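# Yellow bin to near bench edge, hook beside it

## Task

Move the yellow bin, and no other bin, to the edge of the bench that lies closest to the arms. Then set the hook down lying flat on the bench next to that bin, with its handle sticking out past the same edge. At the end every bin is upright, each bin still holds all of its contents, and neither bench has shifted.

## Robot and tools

Robots. Three i2rt Big YAM arms, arm1, arm2 and arm3, each ending in a five-finger right hand with a wrist camera. Everything is expressed in one scene frame: metres, origin on the floor, +z up. Base (base_link) positions: arm1 (-0.958, 0.010, 0.803), arm2 (0.005, 0.004, 0.712), arm3 (0.972, 0.000, 0.750). Their orientations, as quat_wxyz: arm1 (0.673, -0.002, 0.006, 0.740), arm2 (0.726, -0.003, 0.000, 0.688), arm3 (0.763, -0.007, 0.003, 0.647). Each is turned roughly 80 to 95 degrees about z, so each base's own +x, its forward direction, runs roughly along scene +y. A hand can get about 1.07 m from its joint1 axis.

Hand geometry. The hand point sits 0.045 m in front of the palm and moves rigidly with it. In the hand point's own axes, +z runs along the straightened fingers, +y comes out of the palm, and +x crosses the palm toward the little finger, away from the thumb. Straight fingers extend 0.06 to 0.07 m past the point. With joints 1, 5 and 6 at 0 and the hand level and pointing forward, the palm is down and the thumb on the left. The camera is on the little-finger side. With joint6 near -1.3 it is on top, giving an upright picture with the palm facing right. A wrapped grip with the thumb opposed fits objects about 0.035 to 0.065 m thick, and a handle can be as thin as about 0.025 m. A thumb-to-index pinch holds light items up to about 0.08 m. A rigid bracket on the little-finger side reaches 0.10 m across the palm and can strike things.

move. Arguments: arm1, arm2, arm3 (one object per arm; leave an arm out to send it nothing) and cameras (a list chosen from arm1_cam_wrist, arm2_cam_wrist, arm3_cam_wrist, room_a, room_b, all). A move with no arm parts just reports every arm's full state, plus images. Inside an arm's part you can give any of these:
- joints: a dictionary of absolute targets keyed by joint name. Ranges in rad: joint1_rad -2.879..2.879 (base yaw, + counter-clockwise from above); joint2_rad 0..3.141 (shoulder); joint3_rad 0..3.019 (elbow, + opens); joint4_rad -1.692..1.57 (hand pitch, + fingers up); joint5_rad -1.57..1.57 (sideways, + to the arm's right); joint6_rad -2.094..2.094 (roll, + clockwise seen from behind). Hand keys run -1..1, with +1 open or straight and -1 closed: hand_little, hand_ring, hand_middle, hand_index, hand_thumb_bend, hand_thumb_turn (+1 beside the palm, -1 opposite the fingers). Two hand keys are settings, not motions. hand_force_limit (-1..1) is roughly 0 to 10 N at the fingertip, 15 N for the thumb. hand_speed (-0.96..1) reaches full speed at +0.48. The scene starts at force 0 and speed -0.8. Close at hand_speed -0.94 or lower for a soft grip.
- target: seven numbers [x, y, z, qw, qx, qy, qz], an absolute hand pose in the scene frame in metres. The hand moves in a straight line toward it. If you also send joints, only hand_ keys are allowed there.
- speed: the top speed along the target path in m/s, 0.002 to 4.3, default 0.25. Rotation is capped at twice that value in rad/s.
- min_time_s: 0.1 to 8 s, the shortest duration for that arm's joint motions.
All parts of one action start together. Target paths do not avoid obstacles or other arms. A hand can lag, drift, or overshoot, especially when the arm is stretched out. Joint motions each run at their own pace, so the hand may sweep wide. An action lasts at most 15 s, and a path is cut off after 10 s.

wait: seconds (0 to 10) and optional cameras. It sends no commands. zoom_image: camera plus region [x0, y0, x1, y1] in pixels of that camera's latest image, at most 504 by 504. show_instructions: shows the reference pages. finished_scene: scene 1 (optional); it closes the scene for good.

Reading results. The move line names the arms that were commanded. An arm marked as last shown received nothing, and its status lines say not commanded. hand is the measured pose of the hand point. hand_target is the pose at the joint targets currently held. Status values:
- done: within 1 cm and 2 degrees.
- off_target: resting away from the goal, possibly still pushing.
- time_out: the arm could not finish, and on_its_own shows what it keeps pushing toward.
- not_followed, joint command not followed, pose unreachable: a safety check held the motion back.
Joint velocities are in rad/s; "within noise" means the arm is still. Joint torques are in N m, and values 3 and 4 wrap at ±28. hand_stopped_by gives six words in the order little, ring, middle, index, thumb_bend, thumb_turn: moving, target, force, stalled or fault. The *_load_n values are fingertip forces in N, positive when a finger is pushed open. A load near 0 after a grasp suggests the object slipped. A finger motor starts only when its own target changes by 0.002 or more. To grip harder, raise hand_force_limit and send a target more closed than the current reading. MOTOR HOT appears at 85 °C. At 100 °C that arm goes limp for a while, after which you must resend the targets marked limit_stop_at_motor_heat. If a move or wait is refused or hits a stop, the calls that follow it in the same reply are skipped.

Cautions. The scene keeps running while you think, and the arms hold their last command. Never let two robots press hard on each other, and never close a hand on another robot's fingers. Do not let objects fall, drop even slightly, or leave the work area. Do not bump the benches, tip any bin, or spill its contents. Avoid fast swings with a load, since a stretched arm can overshoot by up to about 30 degrees. Avoid long stretched or straining poses, which heat the motors. Loose objects may occasionally get a brief push from outside.

Each tool is called as name(argument=value, ...) on one line, values as JSON.

Reference images:

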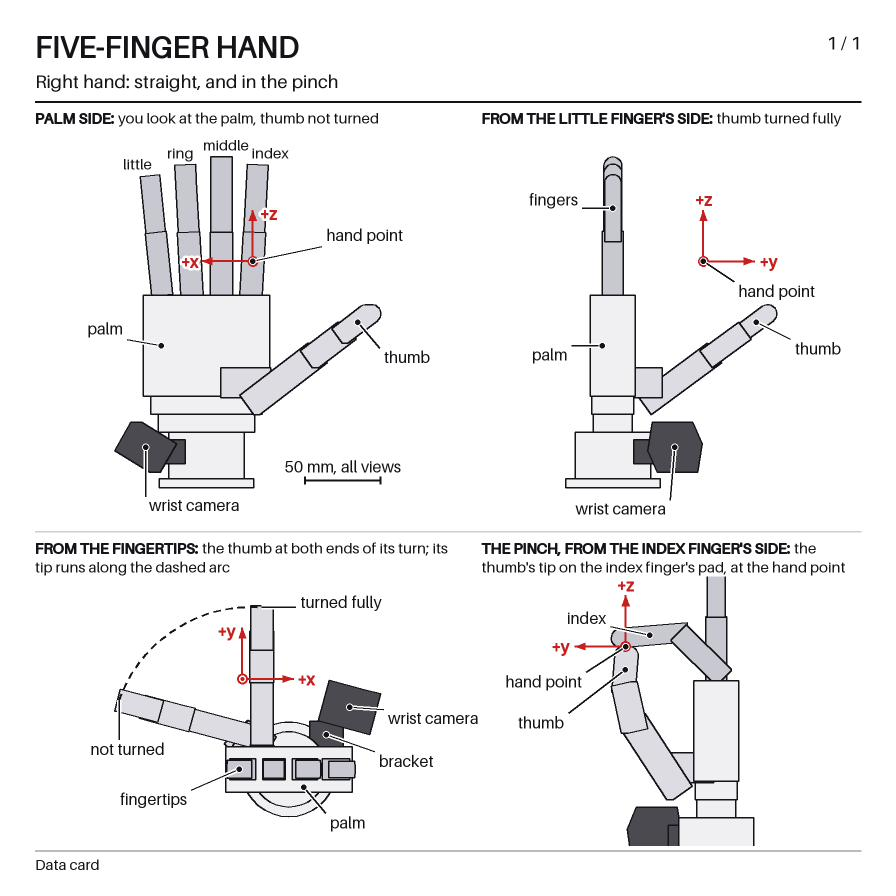

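## Session

move()

Scene clock: 0.00 s.
Joint torques (N m): no reading
Heat: arm1: hottest joint2_rad 29 °C; arm2: hottest joint1_rad 28 °C; arm3: hottest joint1_rad 29 °C.
Joint velocities: within noise
arm1.joint_positions: joint1_rad=+0.422 joint2_rad=+0.644 joint3_rad=+1.325 joint4_rad=-1.310 joint5_rad=+0.044 joint6_rad=-0.872 hand_little=+1.000 hand_ring=+1.000 hand_middle=+1.000 hand_index=+1.000 hand_thumb_turn=+1.000 hand_thumb_bend=+1.000 hand_force_limit=+0.000 hand_speed=-0.800
arm1.joint_status: not commanded
arm1.hand_stopped_by: target,target,target,target,target,target
arm1.little_load_n: 0.0
arm1.ring_load_n: 0.0
arm1.middle_load_n: 0.0
arm1.index_load_n: 0.0
arm1.thumb_bend_load_n: 0.0
arm1.thumb_turn_load_n: 0.0
arm1.hand: x=-1.0413 y=+0.2367 z=+1.2463 quat_wxyz=(-0.440, +0.694, +0.562, +0.095) (m; scene frame)
arm1.hand_target: x=-1.0413 y=+0.2369 z=+1.2572 quat_wxyz=(-0.452, +0.690, +0.558, +0.097) (m; scene frame)
arm1.hand_status: not commanded
arm2.joint_positions: joint1_rad=-0.518 joint2_rad=+0.568 joint3_rad=+1.442 joint4_rad=-1.223 joint5_rad=-0.012 joint6_rad=-0.890 hand_little=+1.000 hand_ring=+1.000 hand_middle=+1.000 hand_index=+1.000 hand_thumb_turn=+1.000 hand_thumb_bend=+1.000 hand_force_limit=+0.000 hand_speed=-0.800
arm2.joint_status: not commanded
arm2.hand_stopped_by: target,target,target,target,target,target
arm2.little_load_n: 0.0
arm2.ring_load_n: 0.0
arm2.middle_load_n: 0.0
arm2.index_load_n: 0.0
arm2.thumb_bend_load_n: 0.0
arm2.thumb_turn_load_n: 0.0
arm2.hand: x=+0.1404 y=+0.1732 z=+1.2463 quat_wxyz=(-0.428, +0.808, +0.135, +0.381) (m; scene frame)
arm2.hand_target: x=+0.1394 y=+0.1718 z=+1.2565 quat_wxyz=(-0.435, +0.801, +0.134, +0.388) (m; scene frame)
arm2.hand_status: not commanded
arm3.joint_positions: joint1_rad=-0.073 joint2_rad=+0.627 joint3_rad=+1.355 joint4_rad=-1.332 joint5_rad=-0.276 joint6_rad=-1.240 hand_little=+1.000 hand_ring=+1.000 hand_middle=+1.000 hand_index=+1.000 hand_thumb_turn=+1.000 hand_thumb_bend=+1.000 hand_force_limit=+0.000 hand_speed=-0.800
arm3.joint_status: not commanded
arm3.hand_stopped_by: target,target,target,target,target,target
arm3.little_load_n: 0.0
arm3.ring_load_n: 0.0
arm3.middle_load_n: 0.0
arm3.index_load_n: 0.0
arm3.thumb_bend_load_n: 0.0
arm3.thumb_turn_load_n: 0.0
arm3.hand: x=+1.0191 y=+0.2401 z=+1.2126 quat_wxyz=(-0.415, +0.741, +0.480, +0.218) (m; scene frame)
arm3.hand_target: x=+1.0189 y=+0.2401 z=+1.2257 quat_wxyz=(-0.425, +0.734, +0.478, +0.228) (m; scene frame)
arm3.hand_status: not commanded
pictures: arm1_cam_wrist, arm2_cam_wrist, arm3_cam_wrist, room_a, room_b
Images, in order (width x height): arm1_cam_wrist 896x504, arm2_cam_wrist 896x504, arm3_cam_wrist 896x504, room_a 896x504, room_b 896x504.

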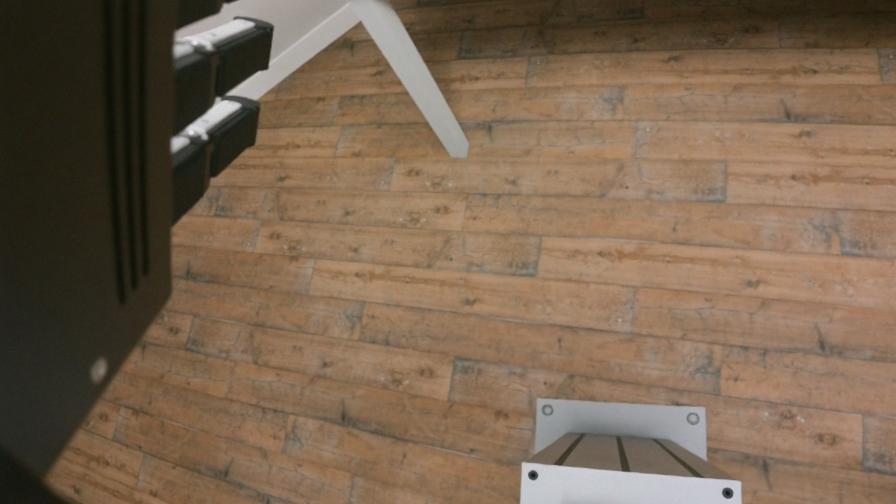

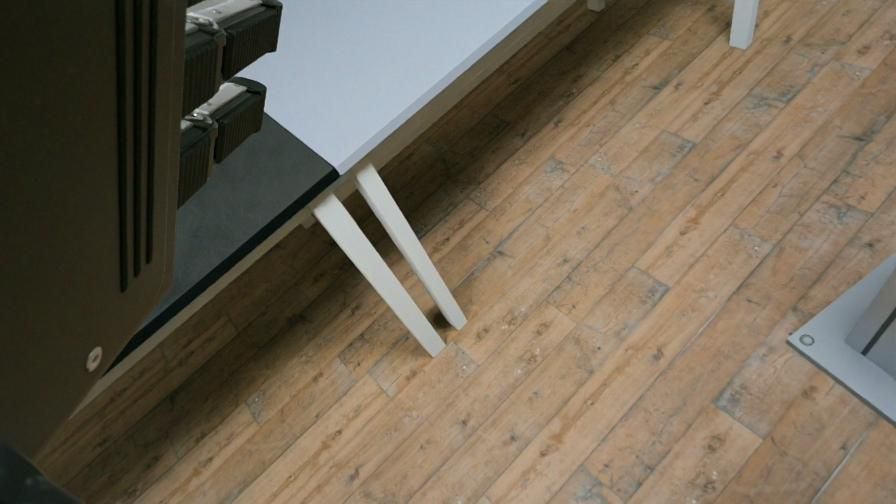

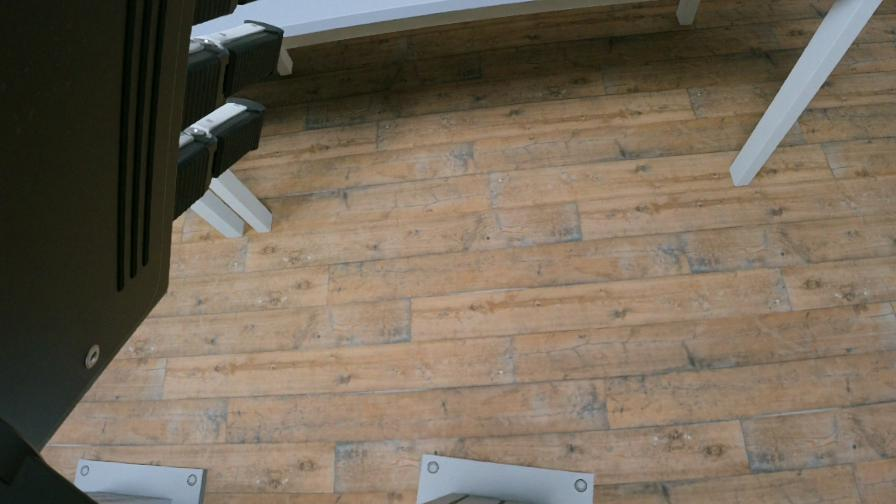

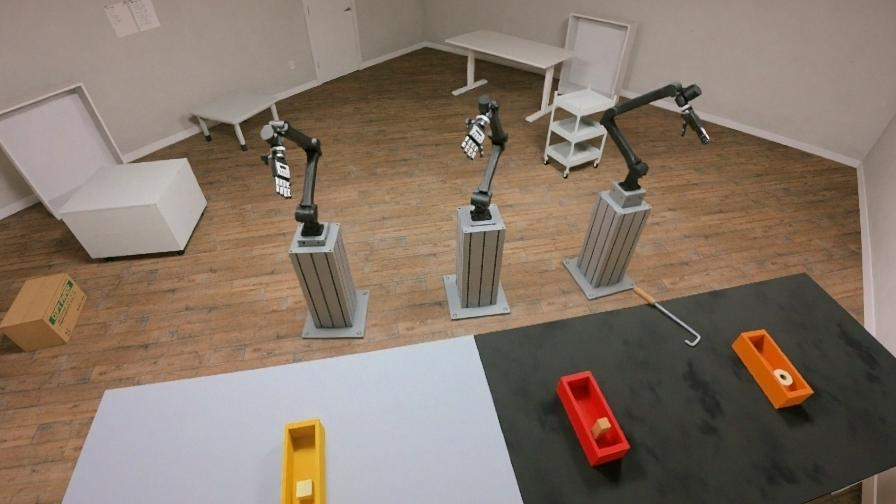

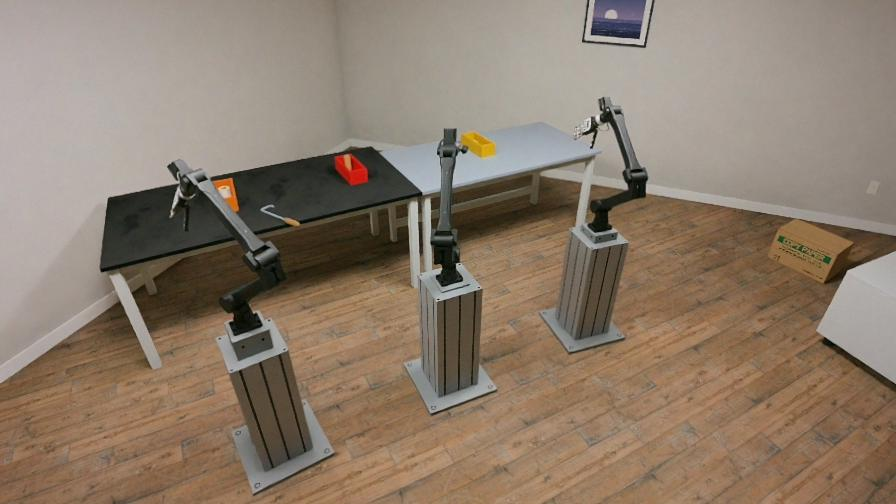

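zoom_image(camera="room_a", region=[500, 250, 896, 504])

zoom_image(camera="room_a", region=[50, 300, 554, 504])

zoom_image(camera="room_b", region=[90, 100, 440, 300])

zoom_image(camera="room_b", region=[370, 100, 650, 260])

Scaled by 1.273 from the camera's image (finer frame: 1280x720).

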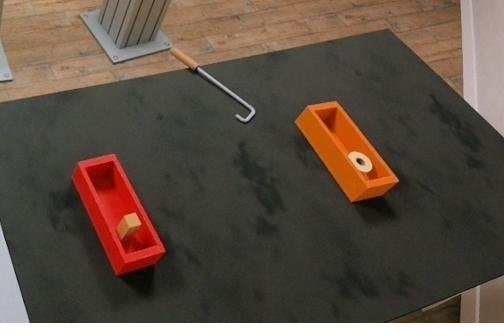

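Scaled by 1.000.

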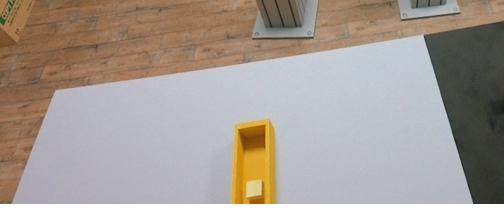

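Scaled by 1.440 from the camera's image (finer frame: 1280x720).

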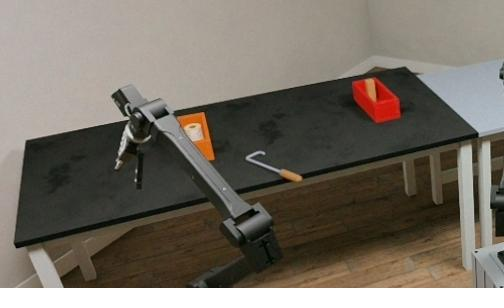

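Scaled by 1.800 from the camera's image (finer frame: 1280x720).

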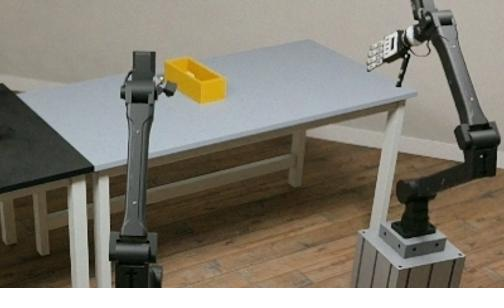

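move(arm1={"target": [-0.85, 0.42, 1.25, 0.4056, -0.5793, -0.5793, -0.4056], "speed": 0.3}, arm2={"target": [0.1, 0.42, 1.25, 0.4056, -0.5793, -0.5793, -0.4056], "speed": 0.3}, arm3={"target": [0.8, 0.42, 1.25, 0.4056, -0.5793, -0.5793, -0.4056], "speed": 0.3}, cameras=["all"])

Scene clock: 101.53 s.
Joint torques (N m): arm1=[0.91 -1.08 11.84 2.96 -0.25 -0.13] | arm2=[0.67 -1.2 10.84 1.73 -0.14 -0.22] | arm3=[-0.73 -6.53 13.52 2.14 0.45 -0.1]
Heat: arm1: hottest joint3_rad 35 °C; arm2: hottest joint1_rad 28 °C; arm3: hottest joint3_rad 32 °C.
move: arm1 done; arm2 off_target; arm3 off_target
Joint velocities: within noise
arm1.joint_positions: joint1_rad=-0.275 joint2_rad=+0.794 joint3_rad=+1.121 joint4_rad=-0.687 joint5_rad=-0.173 joint6_rad=-1.626 hand_little=+1.000 hand_ring=+1.000 hand_middle=+1.000 hand_index=+1.000 hand_thumb_turn=+1.000 hand_thumb_bend=+1.000 hand_force_limit=+0.000 hand_speed=-0.800
arm1.joint_status: not commanded
arm1.hand_stopped_by: target,target,target,target,target,target
arm1.little_load_n: 0.0
arm1.ring_load_n: 0.0
arm1.middle_load_n: 0.0
arm1.index_load_n: 0.0
arm1.thumb_bend_load_n: 0.0
arm1.thumb_turn_load_n: 0.0
arm1.hand: x=-0.8533 y=+0.4178 z=+1.2460 quat_wxyz=(-0.405, +0.585, +0.580, +0.396)
arm1.hand_target: x=-0.8501 y=+0.4199 z=+1.2501 quat_wxyz=(-0.406, +0.579, +0.579, +0.405)
arm1.hand_status: done (0.006 m and 1.3 deg from the pose sent, 0.265 m and 38.4 deg at the start)
arm2.joint_positions: joint1_rad=-0.110 joint2_rad=+0.909 joint3_rad=+1.376 joint4_rad=-0.884 joint5_rad=-0.145 joint6_rad=-1.606 hand_little=+1.000 hand_ring=+1.000 hand_middle=+1.000 hand_index=+1.000 hand_thumb_turn=+1.000 hand_thumb_bend=+1.000 hand_force_limit=+0.000 hand_speed=-0.800
arm2.joint_status: not commanded
arm2.hand_stopped_by: target,target,target,target,target,target
arm2.little_load_n: 0.0
arm2.ring_load_n: -0.5
arm2.middle_load_n: 0.0
arm2.index_load_n: 0.0
arm2.thumb_bend_load_n: 0.0
arm2.thumb_turn_load_n: 0.0
arm2.hand: x=+0.1044 y=+0.4185 z=+1.2155 quat_wxyz=(-0.388, +0.602, +0.583, +0.383)
arm2.hand_target: x=+0.0999 y=+0.4183 z=+1.2495 quat_wxyz=(-0.406, +0.579, +0.579, +0.406)
arm2.hand_status: off_target (0.035 m and 4.2 deg from the pose sent, 0.250 m and 58.0 deg at the start)
arm3.joint_positions: joint1_rad=+0.924 joint2_rad=+1.092 joint3_rad=+1.389 joint4_rad=-0.832 joint5_rad=+0.713 joint6_rad=-1.251 hand_little=+1.000 hand_ring=+1.000 hand_middle=+1.000 hand_index=+1.000 hand_thumb_turn=+1.000 hand_thumb_bend=+1.000 hand_force_limit=+0.000 hand_speed=-0.800
arm3.joint_status: not commanded
arm3.hand_stopped_by: target,target,target,target,target,target
arm3.little_load_n: 0.0
arm3.ring_load_n: 0.0
arm3.middle_load_n: 0.0
arm3.index_load_n: 0.0
arm3.thumb_bend_load_n: 0.0
arm3.thumb_turn_load_n: 0.0
arm3.hand: x=+0.8051 y=+0.4183 z=+1.2143 quat_wxyz=(-0.371, +0.584, +0.599, +0.404)
arm3.hand_target: x=+0.8013 y=+0.4183 z=+1.2492 quat_wxyz=(-0.405, +0.579, +0.579, +0.406)
arm3.hand_status: off_target (0.036 m and 4.6 deg from the pose sent, 0.286 m and 30.7 deg at the start)
pictures: arm1_cam_wrist, arm2_cam_wrist, arm3_cam_wrist, room_a, room_b
Images, in order (width x height): arm1_cam_wrist 896x504, arm2_cam_wrist 896x504, arm3_cam_wrist 896x504, room_a 896x504, room_b 896x504.

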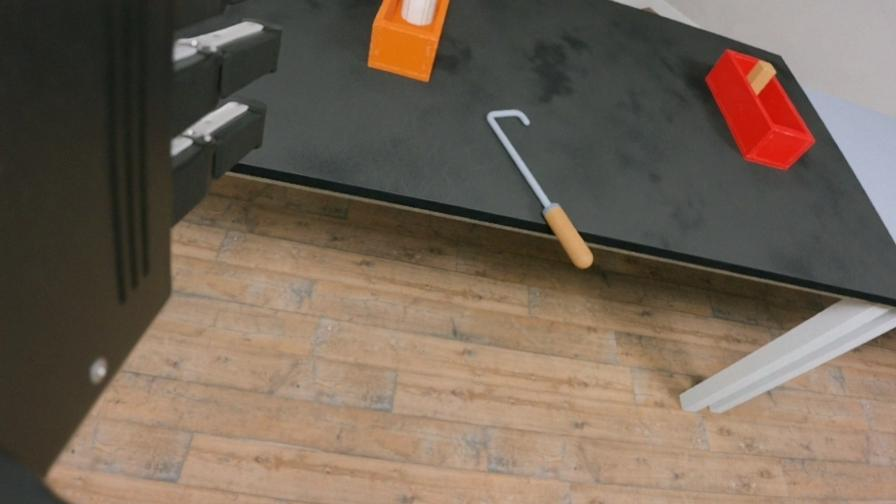

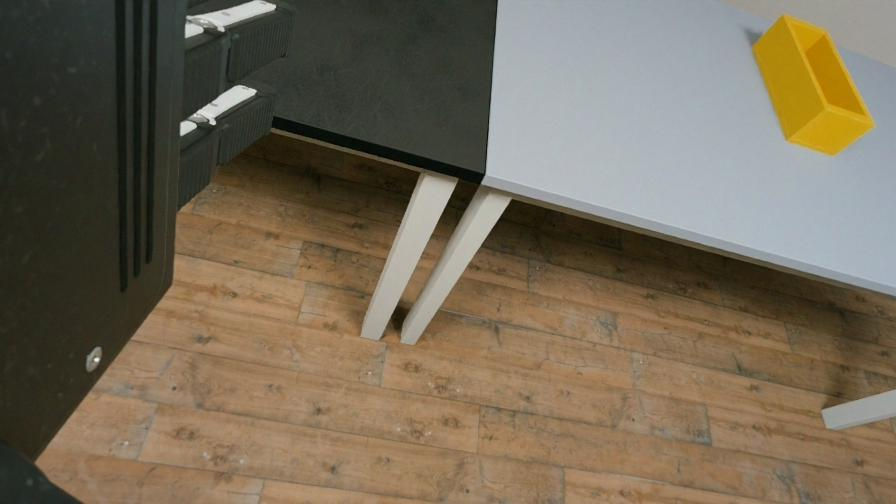

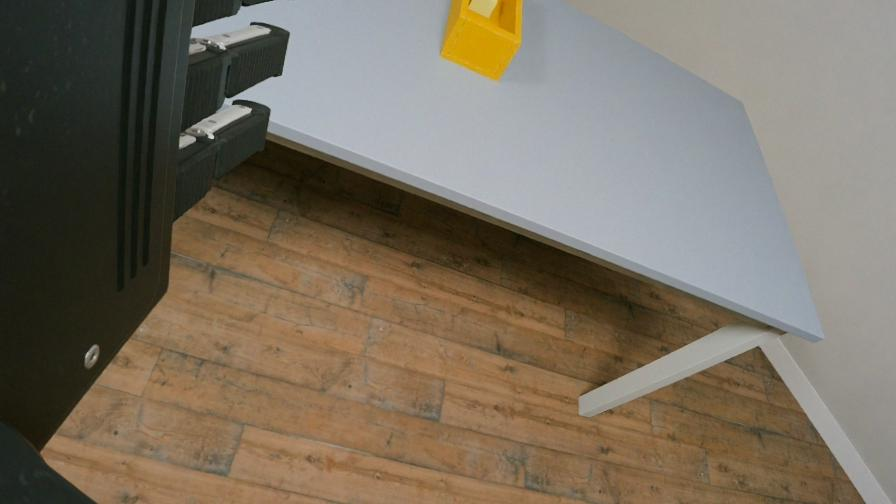

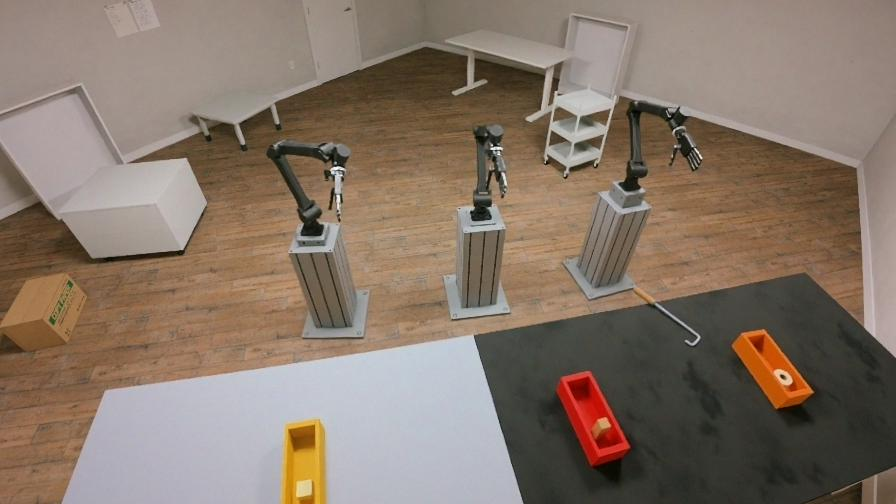

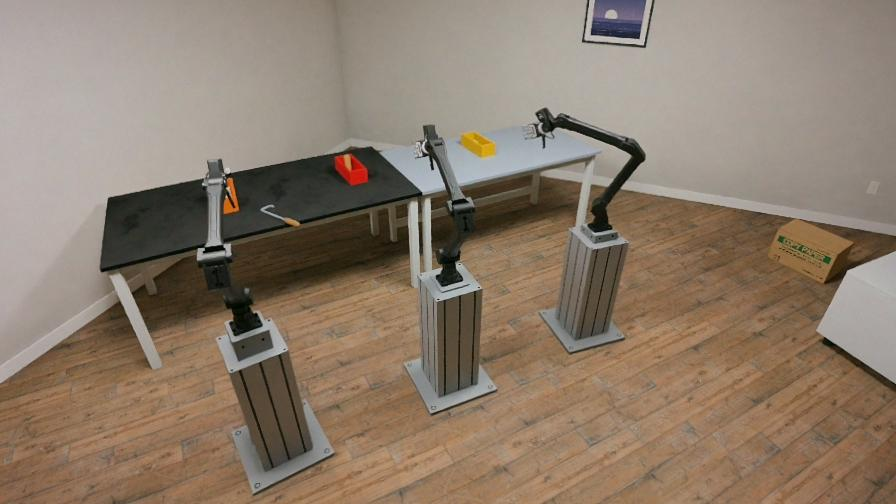

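move(arm1={"target": [-0.6, 0.45, 1.2, 0.4056, -0.5793, -0.5793, -0.4056], "speed": 0.3}, arm2={"target": [0.35, 0.42, 1.25, 0.4056, -0.5793, -0.5793, -0.4056], "speed": 0.3}, arm3={"target": [0.9, 0.6, 1.3, 0.4056, -0.5793, -0.5793, -0.4056], "speed": 0.3}, cameras=["arm1_cam_wrist", "arm2_cam_wrist", "arm3_cam_wrist"])

Scene clock: 279.50 s.
Joint torques (N m): arm1=[1.73 -7.94 17.18 2.48 -0.58 -0.14] | arm2=[-1.2 -5.95 11.1 0.51 -0.4 -0.19] | arm3=[-2.08 -10.93 13.46 1.35 0.01 -0.11]
Heat: arm1: hottest joint3_rad 37 °C; arm2: hottest joint3_rad 41 °C; arm3: hottest joint3_rad 40 °C.
move: arm1 off_target; arm2 off_target; arm3 off_target
Joint velocities: within noise
arm1.joint_positions: joint1_rad=-0.939 joint2_rad=+1.198 joint3_rad=+1.199 joint4_rad=-0.561 joint5_rad=-0.776 joint6_rad=-1.918 hand_little=+1.000 hand_ring=+1.000 hand_middle=+1.000 hand_index=+1.000 hand_thumb_turn=+1.000 hand_thumb_bend=+1.000 hand_force_limit=+0.000 hand_speed=-0.800
arm1.joint_status: not commanded
arm1.hand_stopped_by: target,target,target,target,target,target
arm1.little_load_n: 0.0
arm1.ring_load_n: 0.0
arm1.middle_load_n: 0.0
arm1.index_load_n: 0.0
arm1.thumb_bend_load_n: 0.0
arm1.thumb_turn_load_n: 0.0
arm1.hand: x=-0.6067 y=+0.4405 z=+1.1601 quat_wxyz=(-0.408, +0.606, +0.572, +0.373)
arm1.hand_target: x=-0.6018 y=+0.4482 z=+1.1997 quat_wxyz=(-0.405, +0.579, +0.579, +0.406)
arm1.hand_status: off_target (0.042 m and 4.8 deg from the pose sent, 0.259 m and 1.3 deg at the start)
arm2.joint_positions: joint1_rad=-0.818 joint2_rad=+1.244 joint3_rad=+1.615 joint4_rad=-0.925 joint5_rad=-0.804 joint6_rad=-1.936 hand_little=+1.000 hand_ring=+1.000 hand_middle=+1.000 hand_index=+1.000 hand_thumb_turn=+1.000 hand_thumb_bend=+1.000 hand_force_limit=+0.000 hand_speed=-0.800
arm2.joint_status: not commanded
arm2.hand_stopped_by: target,target,target,target,target,target
arm2.little_load_n: 0.0
arm2.ring_load_n: 0.0
arm2.middle_load_n: 0.0
arm2.index_load_n: 0.0
arm2.thumb_bend_load_n: 0.0
arm2.thumb_turn_load_n: 0.0
arm2.hand: x=+0.3527 y=+0.4212 z=+1.2196 quat_wxyz=(-0.408, +0.596, +0.574, +0.385)
arm2.hand_target: x=+0.3491 y=+0.4193 z=+1.2494 quat_wxyz=(-0.406, +0.579, +0.579, +0.406)
arm2.hand_status: off_target (0.031 m and 3.1 deg from the pose sent, 0.248 m and 4.2 deg at the start)
arm3.joint_positions: joint1_rad=+0.469 joint2_rad=+1.393 joint3_rad=+1.770 joint4_rad=-0.778 joint5_rad=+0.287 joint6_rad=-1.456 hand_little=+1.000 hand_ring=+1.000 hand_middle=+1.000 hand_index=+1.000 hand_thumb_turn=+1.000 hand_thumb_bend=+1.000 hand_force_limit=+0.000 hand_speed=-0.800
arm3.joint_status: not commanded
arm3.hand_stopped_by: target,target,target,target,target,target
arm3.little_load_n: 0.0
arm3.ring_load_n: 0.0
arm3.middle_load_n: 0.0
arm3.index_load_n: 0.0
arm3.thumb_bend_load_n: 0.0
arm3.thumb_turn_load_n: 0.0
arm3.hand: x=+0.8985 y=+0.6012 z=+1.2667 quat_wxyz=(-0.388, +0.589, +0.589, +0.395)
arm3.hand_target: x=+0.9003 y=+0.5984 z=+1.2994 quat_wxyz=(-0.406, +0.579, +0.579, +0.406)
arm3.hand_status: off_target (0.033 m and 2.9 deg from the pose sent, 0.222 m and 4.6 deg at the start)
Images, in order (width x height): arm1_cam_wrist 896x504, arm2_cam_wrist 896x504, arm3_cam_wrist 896x504.

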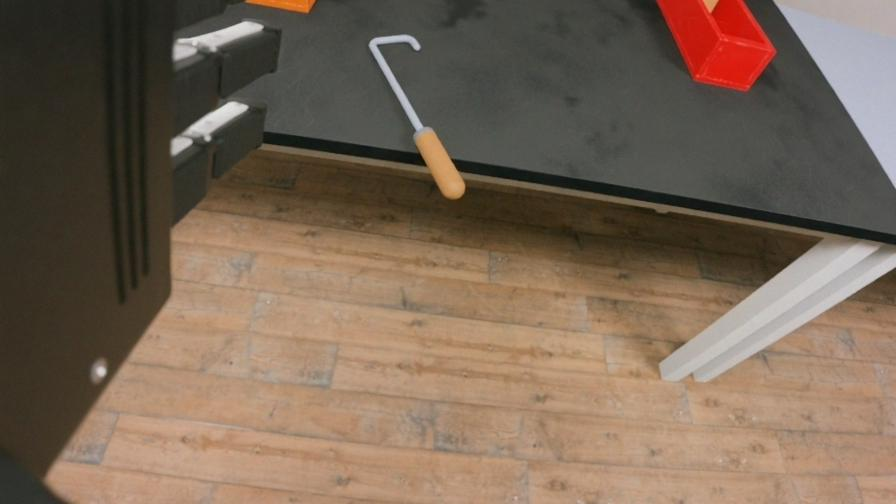

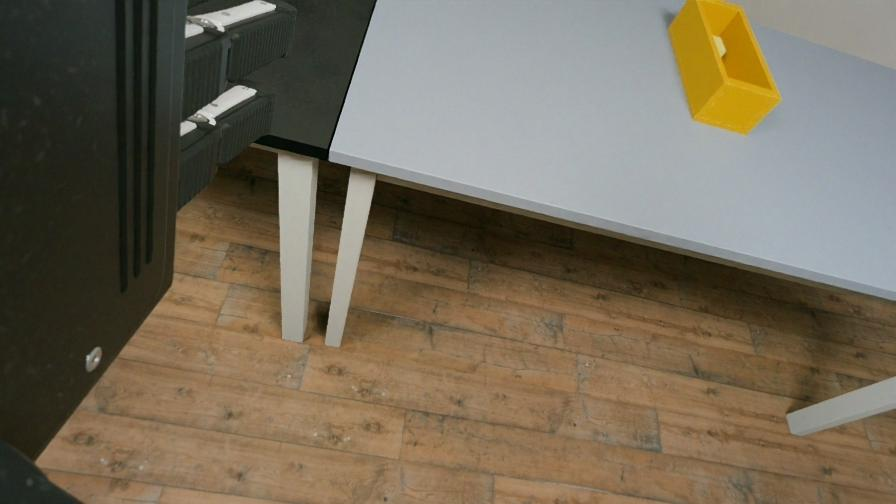

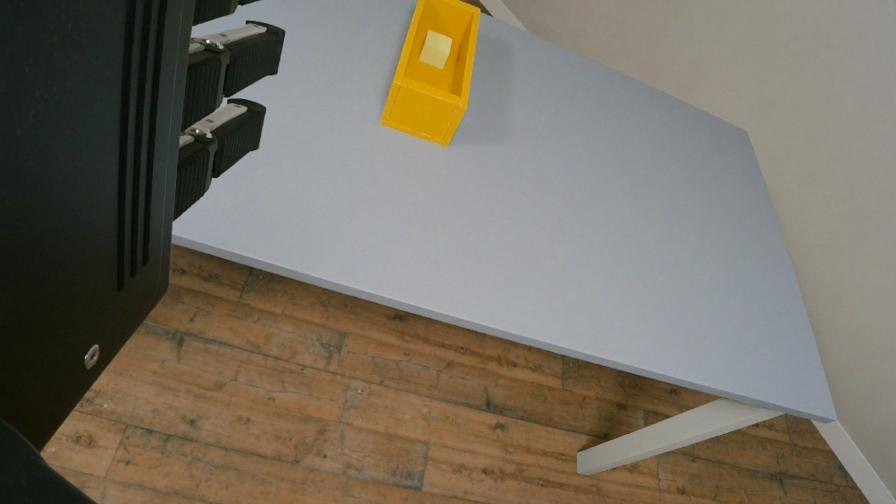

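move(arm1={"target": [-0.65, 0.62, 1.15, 0, 0.8532, -0.5215, 0], "speed": 0.35}, cameras=["arm1_cam_wrist", "room_a", "room_b"])

Scene clock: 554.80 s.
Joint torques (N m): arm1=[0.56 -18.67 11.56 0.58 -0.29 0.11] | arm2=[-0.91 -6.01 11.26 0.75 -0.42 -0.29] | arm3=[-1.44 -10.93 13.45 1.35 0.03 -0.09]
Heat: arm1: hottest joint3_rad 53 °C; arm2: hottest joint3_rad 40 °C; arm3: hottest joint3_rad 44 °C.
move: arm1 off_target
Joint velocities: within noise
arm1.joint_positions: joint1_rad=-0.650 joint2_rad=+2.082 joint3_rad=+2.591 joint4_rad=-1.677 joint5_rad=-0.041 joint6_rad=+0.580 hand_little=+1.000 hand_ring=+1.000 hand_middle=+1.000 hand_index=+1.000 hand_thumb_turn=+1.000 hand_thumb_bend=+1.000 hand_force_limit=+0.000 hand_speed=-0.800
arm1.joint_status: not commanded
arm1.hand_stopped_by: target,target,target,target,target,target
arm1.little_load_n: 0.0
arm1.ring_load_n: 0.0
arm1.middle_load_n: 0.0
arm1.index_load_n: 0.0
arm1.thumb_bend_load_n: 0.0
arm1.thumb_turn_load_n: 0.0
arm1.hand: x=-0.6569 y=+0.6201 z=+1.1513 quat_wxyz=(-0.194, +0.829, -0.524, -0.022)
arm1.hand_target: x=-0.6504 y=+0.6194 z=+1.1493 quat_wxyz=(-0.191, +0.824, -0.534, -0.023)
arm1.hand_status: off_target (0.007 m and 22.6 deg from the pose sent, 0.185 m and 154.8 deg at the start; pose on its path clipped on 38 of 151 steps; a joint's target at an end of its range on 64 of 151 steps)
arm2, arm3: as last shown
Images, in order (width x height): arm1_cam_wrist 896x504, room_a 896x504, room_b 896x504.

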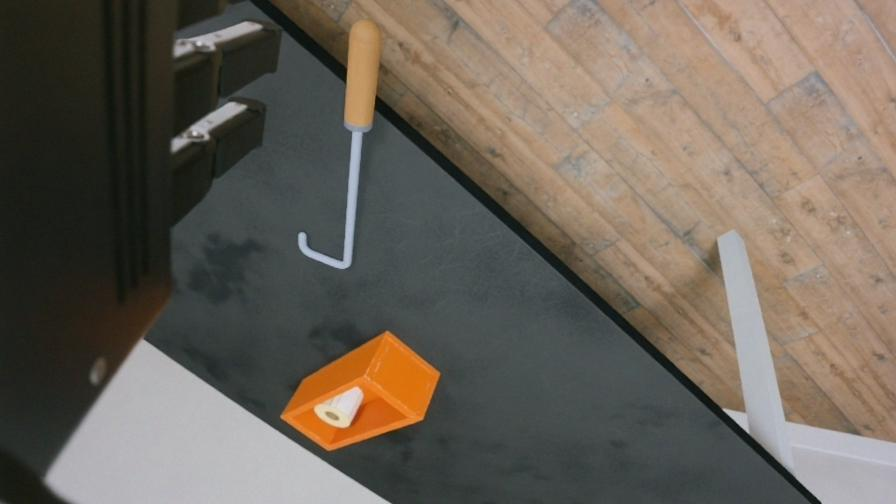

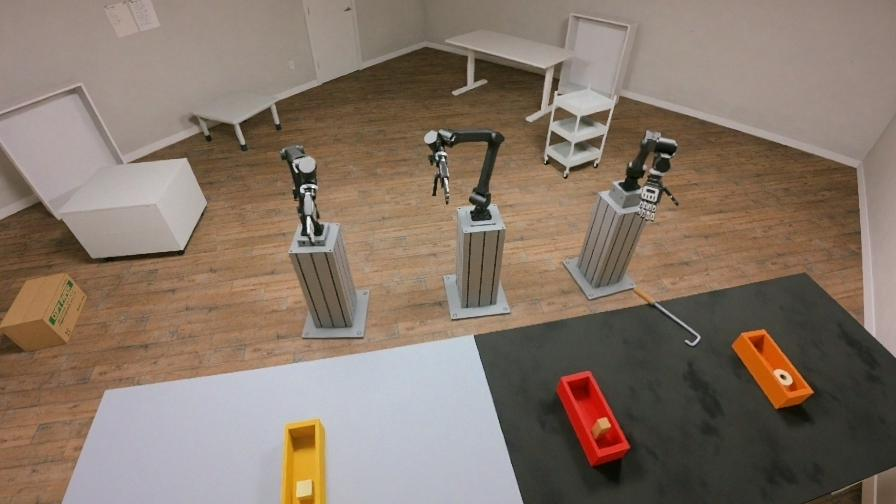

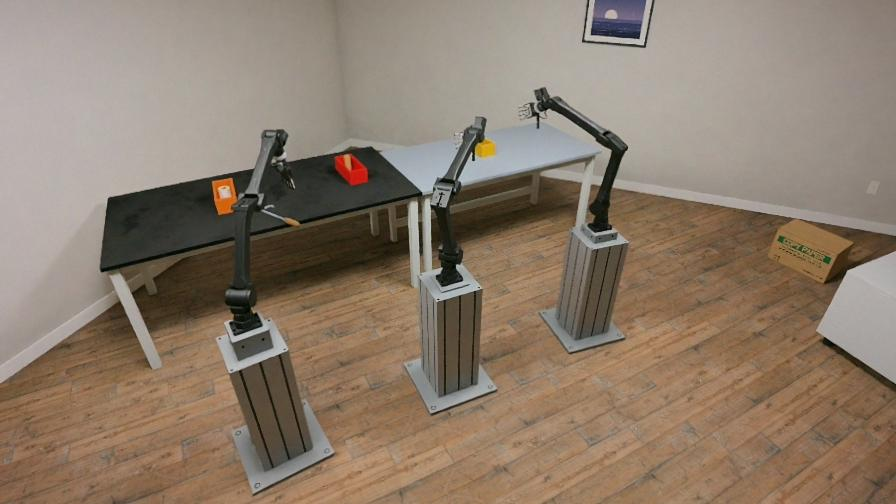

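move(arm1={"target": [-0.595, 0.86, 0.92, 0, 0.8462, -0.5329, 0], "speed": 0.25, "joints": {"hand_thumb_turn": -1, "hand_speed": -0.3}}, cameras=["arm1_cam_wrist", "room_a", "room_b"])

Scene clock: 625.40 s.
Joint torques (N m): arm1=[2.2 -27.4 15.76 2.02 -0.14 0.1] | arm2=[0.09 -6.18 11.12 0.47 -0.4 -0.25] | arm3=[-1.55 -10.81 13.59 1.47 0.03 -0.13]
Heat: arm1: hottest joint3_rad 44 °C; arm2: hottest joint3_rad 41 °C; arm3: hottest joint3_rad 45 °C.
move: arm1 off_target
Joint velocities: within noise
arm1.joint_positions: joint1_rad=-0.567 joint2_rad=+2.667 joint3_rad=+2.883 joint4_rad=-1.148 joint5_rad=+0.025 joint6_rad=+0.800 hand_little=+1.000 hand_ring=+1.000 hand_middle=+1.000 hand_index=+1.000 hand_thumb_turn=-1.000 hand_thumb_bend=+1.000 hand_force_limit=+0.000 hand_speed=-0.300
arm1.joint_status: all done
arm1.hand_stopped_by: target,target,target,target,target,target
arm1.little_load_n: 0.0
arm1.ring_load_n: 0.0
arm1.middle_load_n: 0.0
arm1.index_load_n: 0.0
arm1.thumb_bend_load_n: 0.0
arm1.thumb_turn_load_n: 0.0
arm1.hand: x=-0.5964 y=+0.8456 z=+0.8891 quat_wxyz=(-0.306, +0.763, -0.568, -0.038)
arm1.hand_target: x=-0.5965 y=+0.8570 z=+0.9202 quat_wxyz=(-0.336, +0.752, -0.565, -0.047)
arm1.hand_status: off_target (0.034 m and 37.0 deg from the pose sent, 0.339 m and 22.5 deg at the start; pose on its path clipped on 39 of 69 steps; a joint's target at an end of its range on 68 of 69 steps)
arm2, arm3: as last shown
arm2.middle_load_n: -0.5
Images, in order (width x height): arm1_cam_wrist 896x504, room_a 896x504, room_b 896x504.

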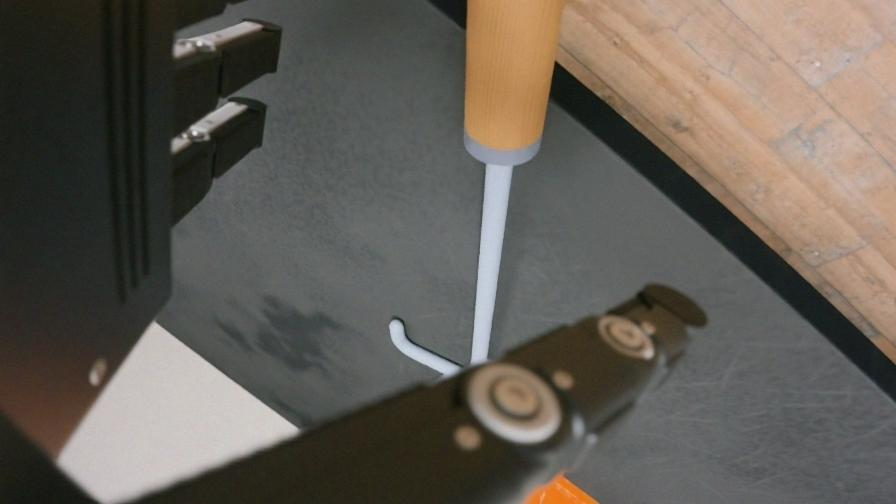

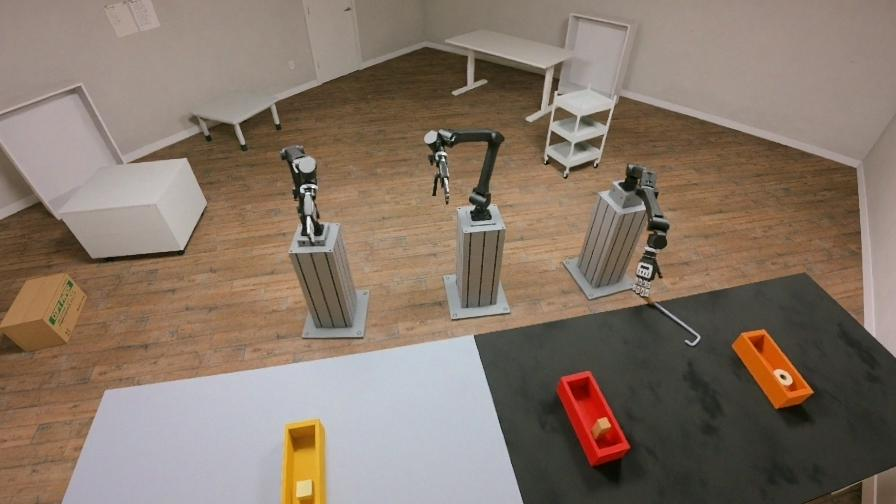

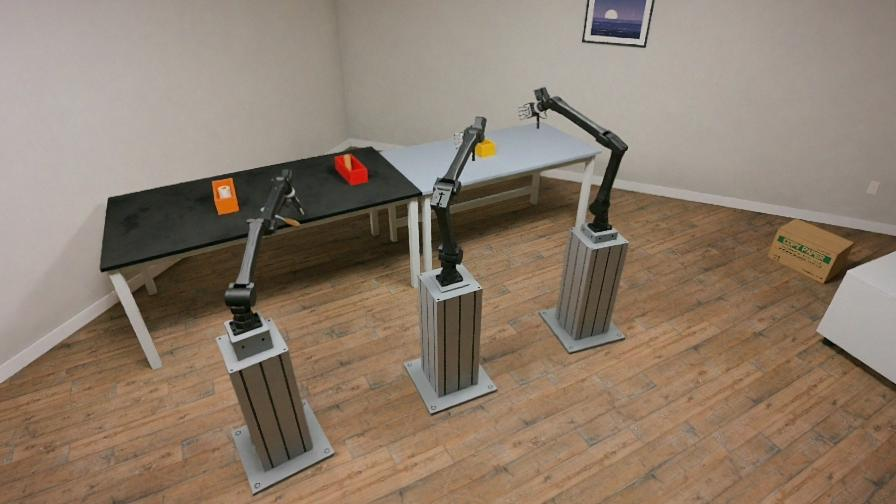

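move(arm1={"target": [-0.60, 0.82, 0.95, 0.6071, -0.6071, 0.3626, -0.3626], "speed": 0.3}, arm3={"target": [0.95, 0.82, 1.05, 0.3536, -0.6124, -0.6124, -0.3536], "speed": 0.3}, cameras=["arm1_cam_wrist", "arm3_cam_wrist", "room_a", "room_b"])

Scene clock: 879.30 s.
Joint torques (N m): arm1=[2.02 -21.54 10.33 2.67 -0.17 -0.12] | arm2=[0.38 -7.12 10.99 0.69 -0.4 -0.16] | arm3=[-1.9 -19.6 13.85 2.13 -0.01 -0.09]
Heat: arm1: hottest joint3_rad 52 °C; arm2: hottest joint3_rad 43 °C; arm3: hottest joint3_rad 48 °C.
move: arm1 done; arm3 off_target
Joint velocities: within noise
arm1.joint_positions: joint1_rad=-0.381 joint2_rad=+2.210 joint3_rad=+1.745 joint4_rad=+0.476 joint5_rad=+0.796 joint6_rad=+0.011 hand_little=+1.000 hand_ring=+1.000 hand_middle=+1.000 hand_index=+1.000 hand_thumb_turn=-1.000 hand_thumb_bend=+1.000 hand_force_limit=+0.000 hand_speed=-0.300
arm1.joint_status: not commanded
arm1.hand_stopped_by: target,target,target,target,target,target
arm1.little_load_n: 0.0
arm1.ring_load_n: 0.0
arm1.middle_load_n: 0.0
arm1.index_load_n: -0.5
arm1.thumb_bend_load_n: 0.0
arm1.thumb_turn_load_n: 0.0
arm1.hand: x=-0.5959 y=+0.8190 z=+0.9579 quat_wxyz=(-0.607, +0.604, -0.368, +0.361)
arm1.hand_target: x=-0.6001 y=+0.8200 z=+0.9500 quat_wxyz=(-0.607, +0.607, -0.363, +0.362)
arm1.hand_status: done (0.009 m and 0.8 deg from the pose sent, 0.066 m and 65.5 deg at the start)
arm2: as last shown
arm2.middle_load_n: 0.0
arm3.joint_positions: joint1_rad=+0.298 joint2_rad=+1.929 joint3_rad=+1.884 joint4_rad=-0.550 joint5_rad=+0.109 joint6_rad=-1.499 hand_little=+1.000 hand_ring=+1.000 hand_middle=+1.000 hand_index=+1.000 hand_thumb_turn=+1.000 hand_thumb_bend=+1.000 hand_force_limit=+0.000 hand_speed=-0.800
arm3.joint_status: not commanded
arm3.hand_stopped_by: target,target,target,target,target,target
arm3.little_load_n: 0.0
arm3.ring_load_n: 0.0
arm3.middle_load_n: 0.0
arm3.index_load_n: 0.0
arm3.thumb_bend_load_n: 0.0
arm3.thumb_turn_load_n: 0.0
arm3.hand: x=+0.9438 y=+0.8038 z=+1.0060 quat_wxyz=(-0.326, +0.625, +0.628, +0.329)
arm3.hand_target: x=+0.9501 y=+0.8167 z=+1.0501 quat_wxyz=(-0.353, +0.612, +0.612, +0.354)
arm3.hand_status: off_target (0.047 m and 4.8 deg from the pose sent, 0.312 m and 7.2 deg at the start)
Images, in order (width x height): arm1_cam_wrist 896x504, arm3_cam_wrist 896x504, room_a 896x504, room_b 896x504.

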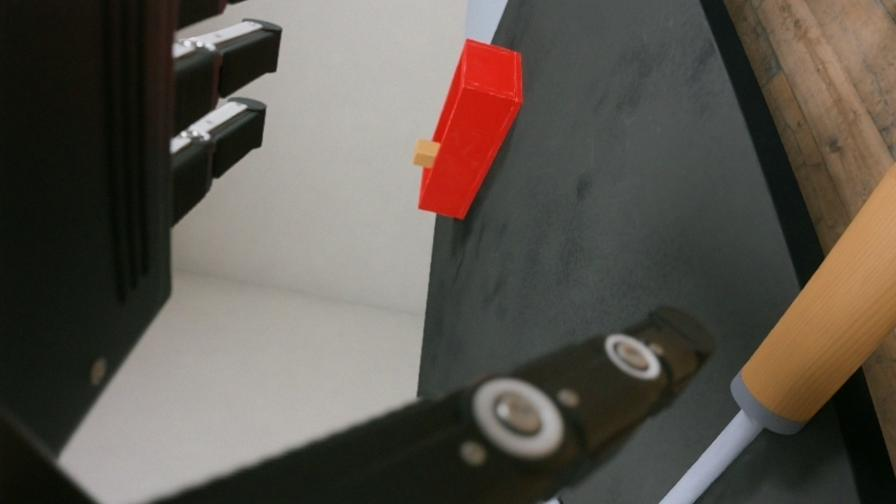

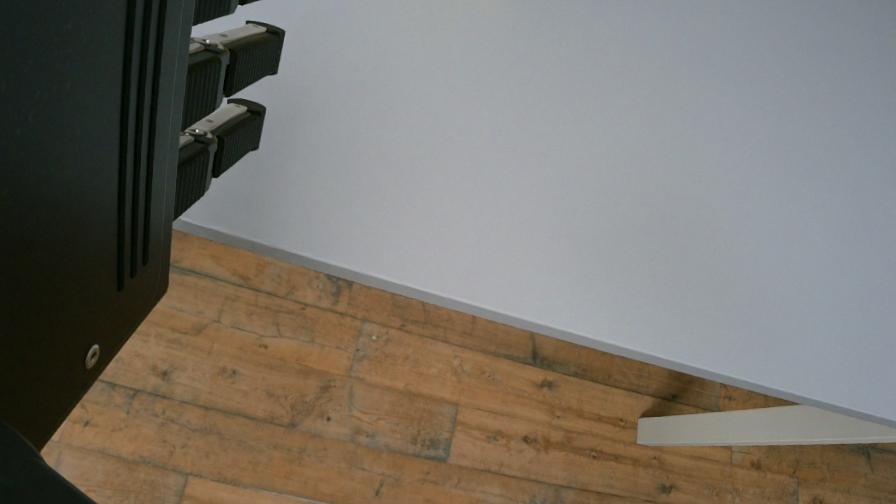

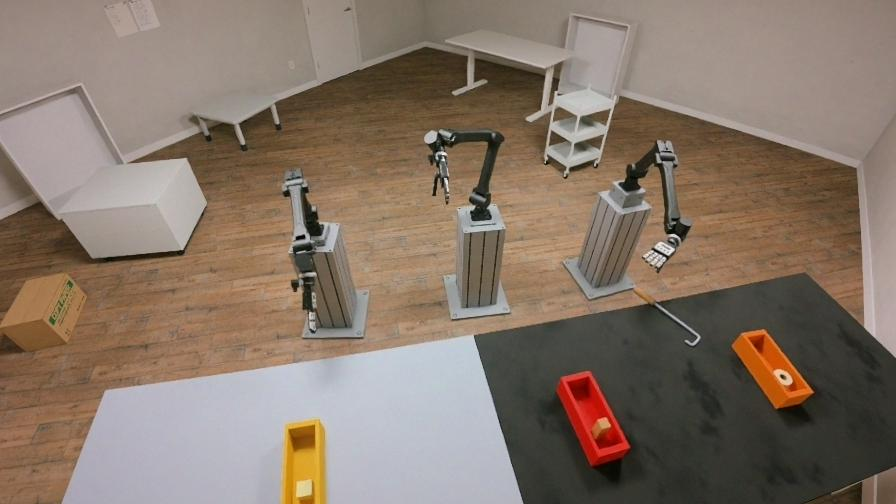

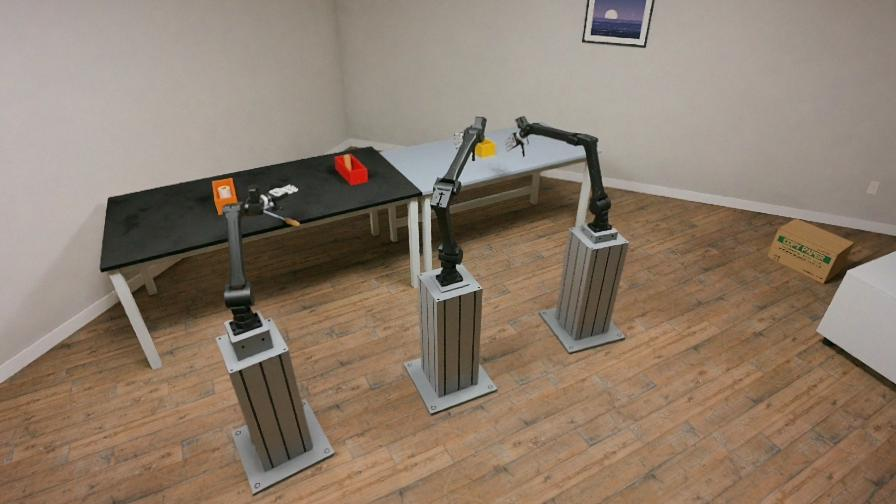

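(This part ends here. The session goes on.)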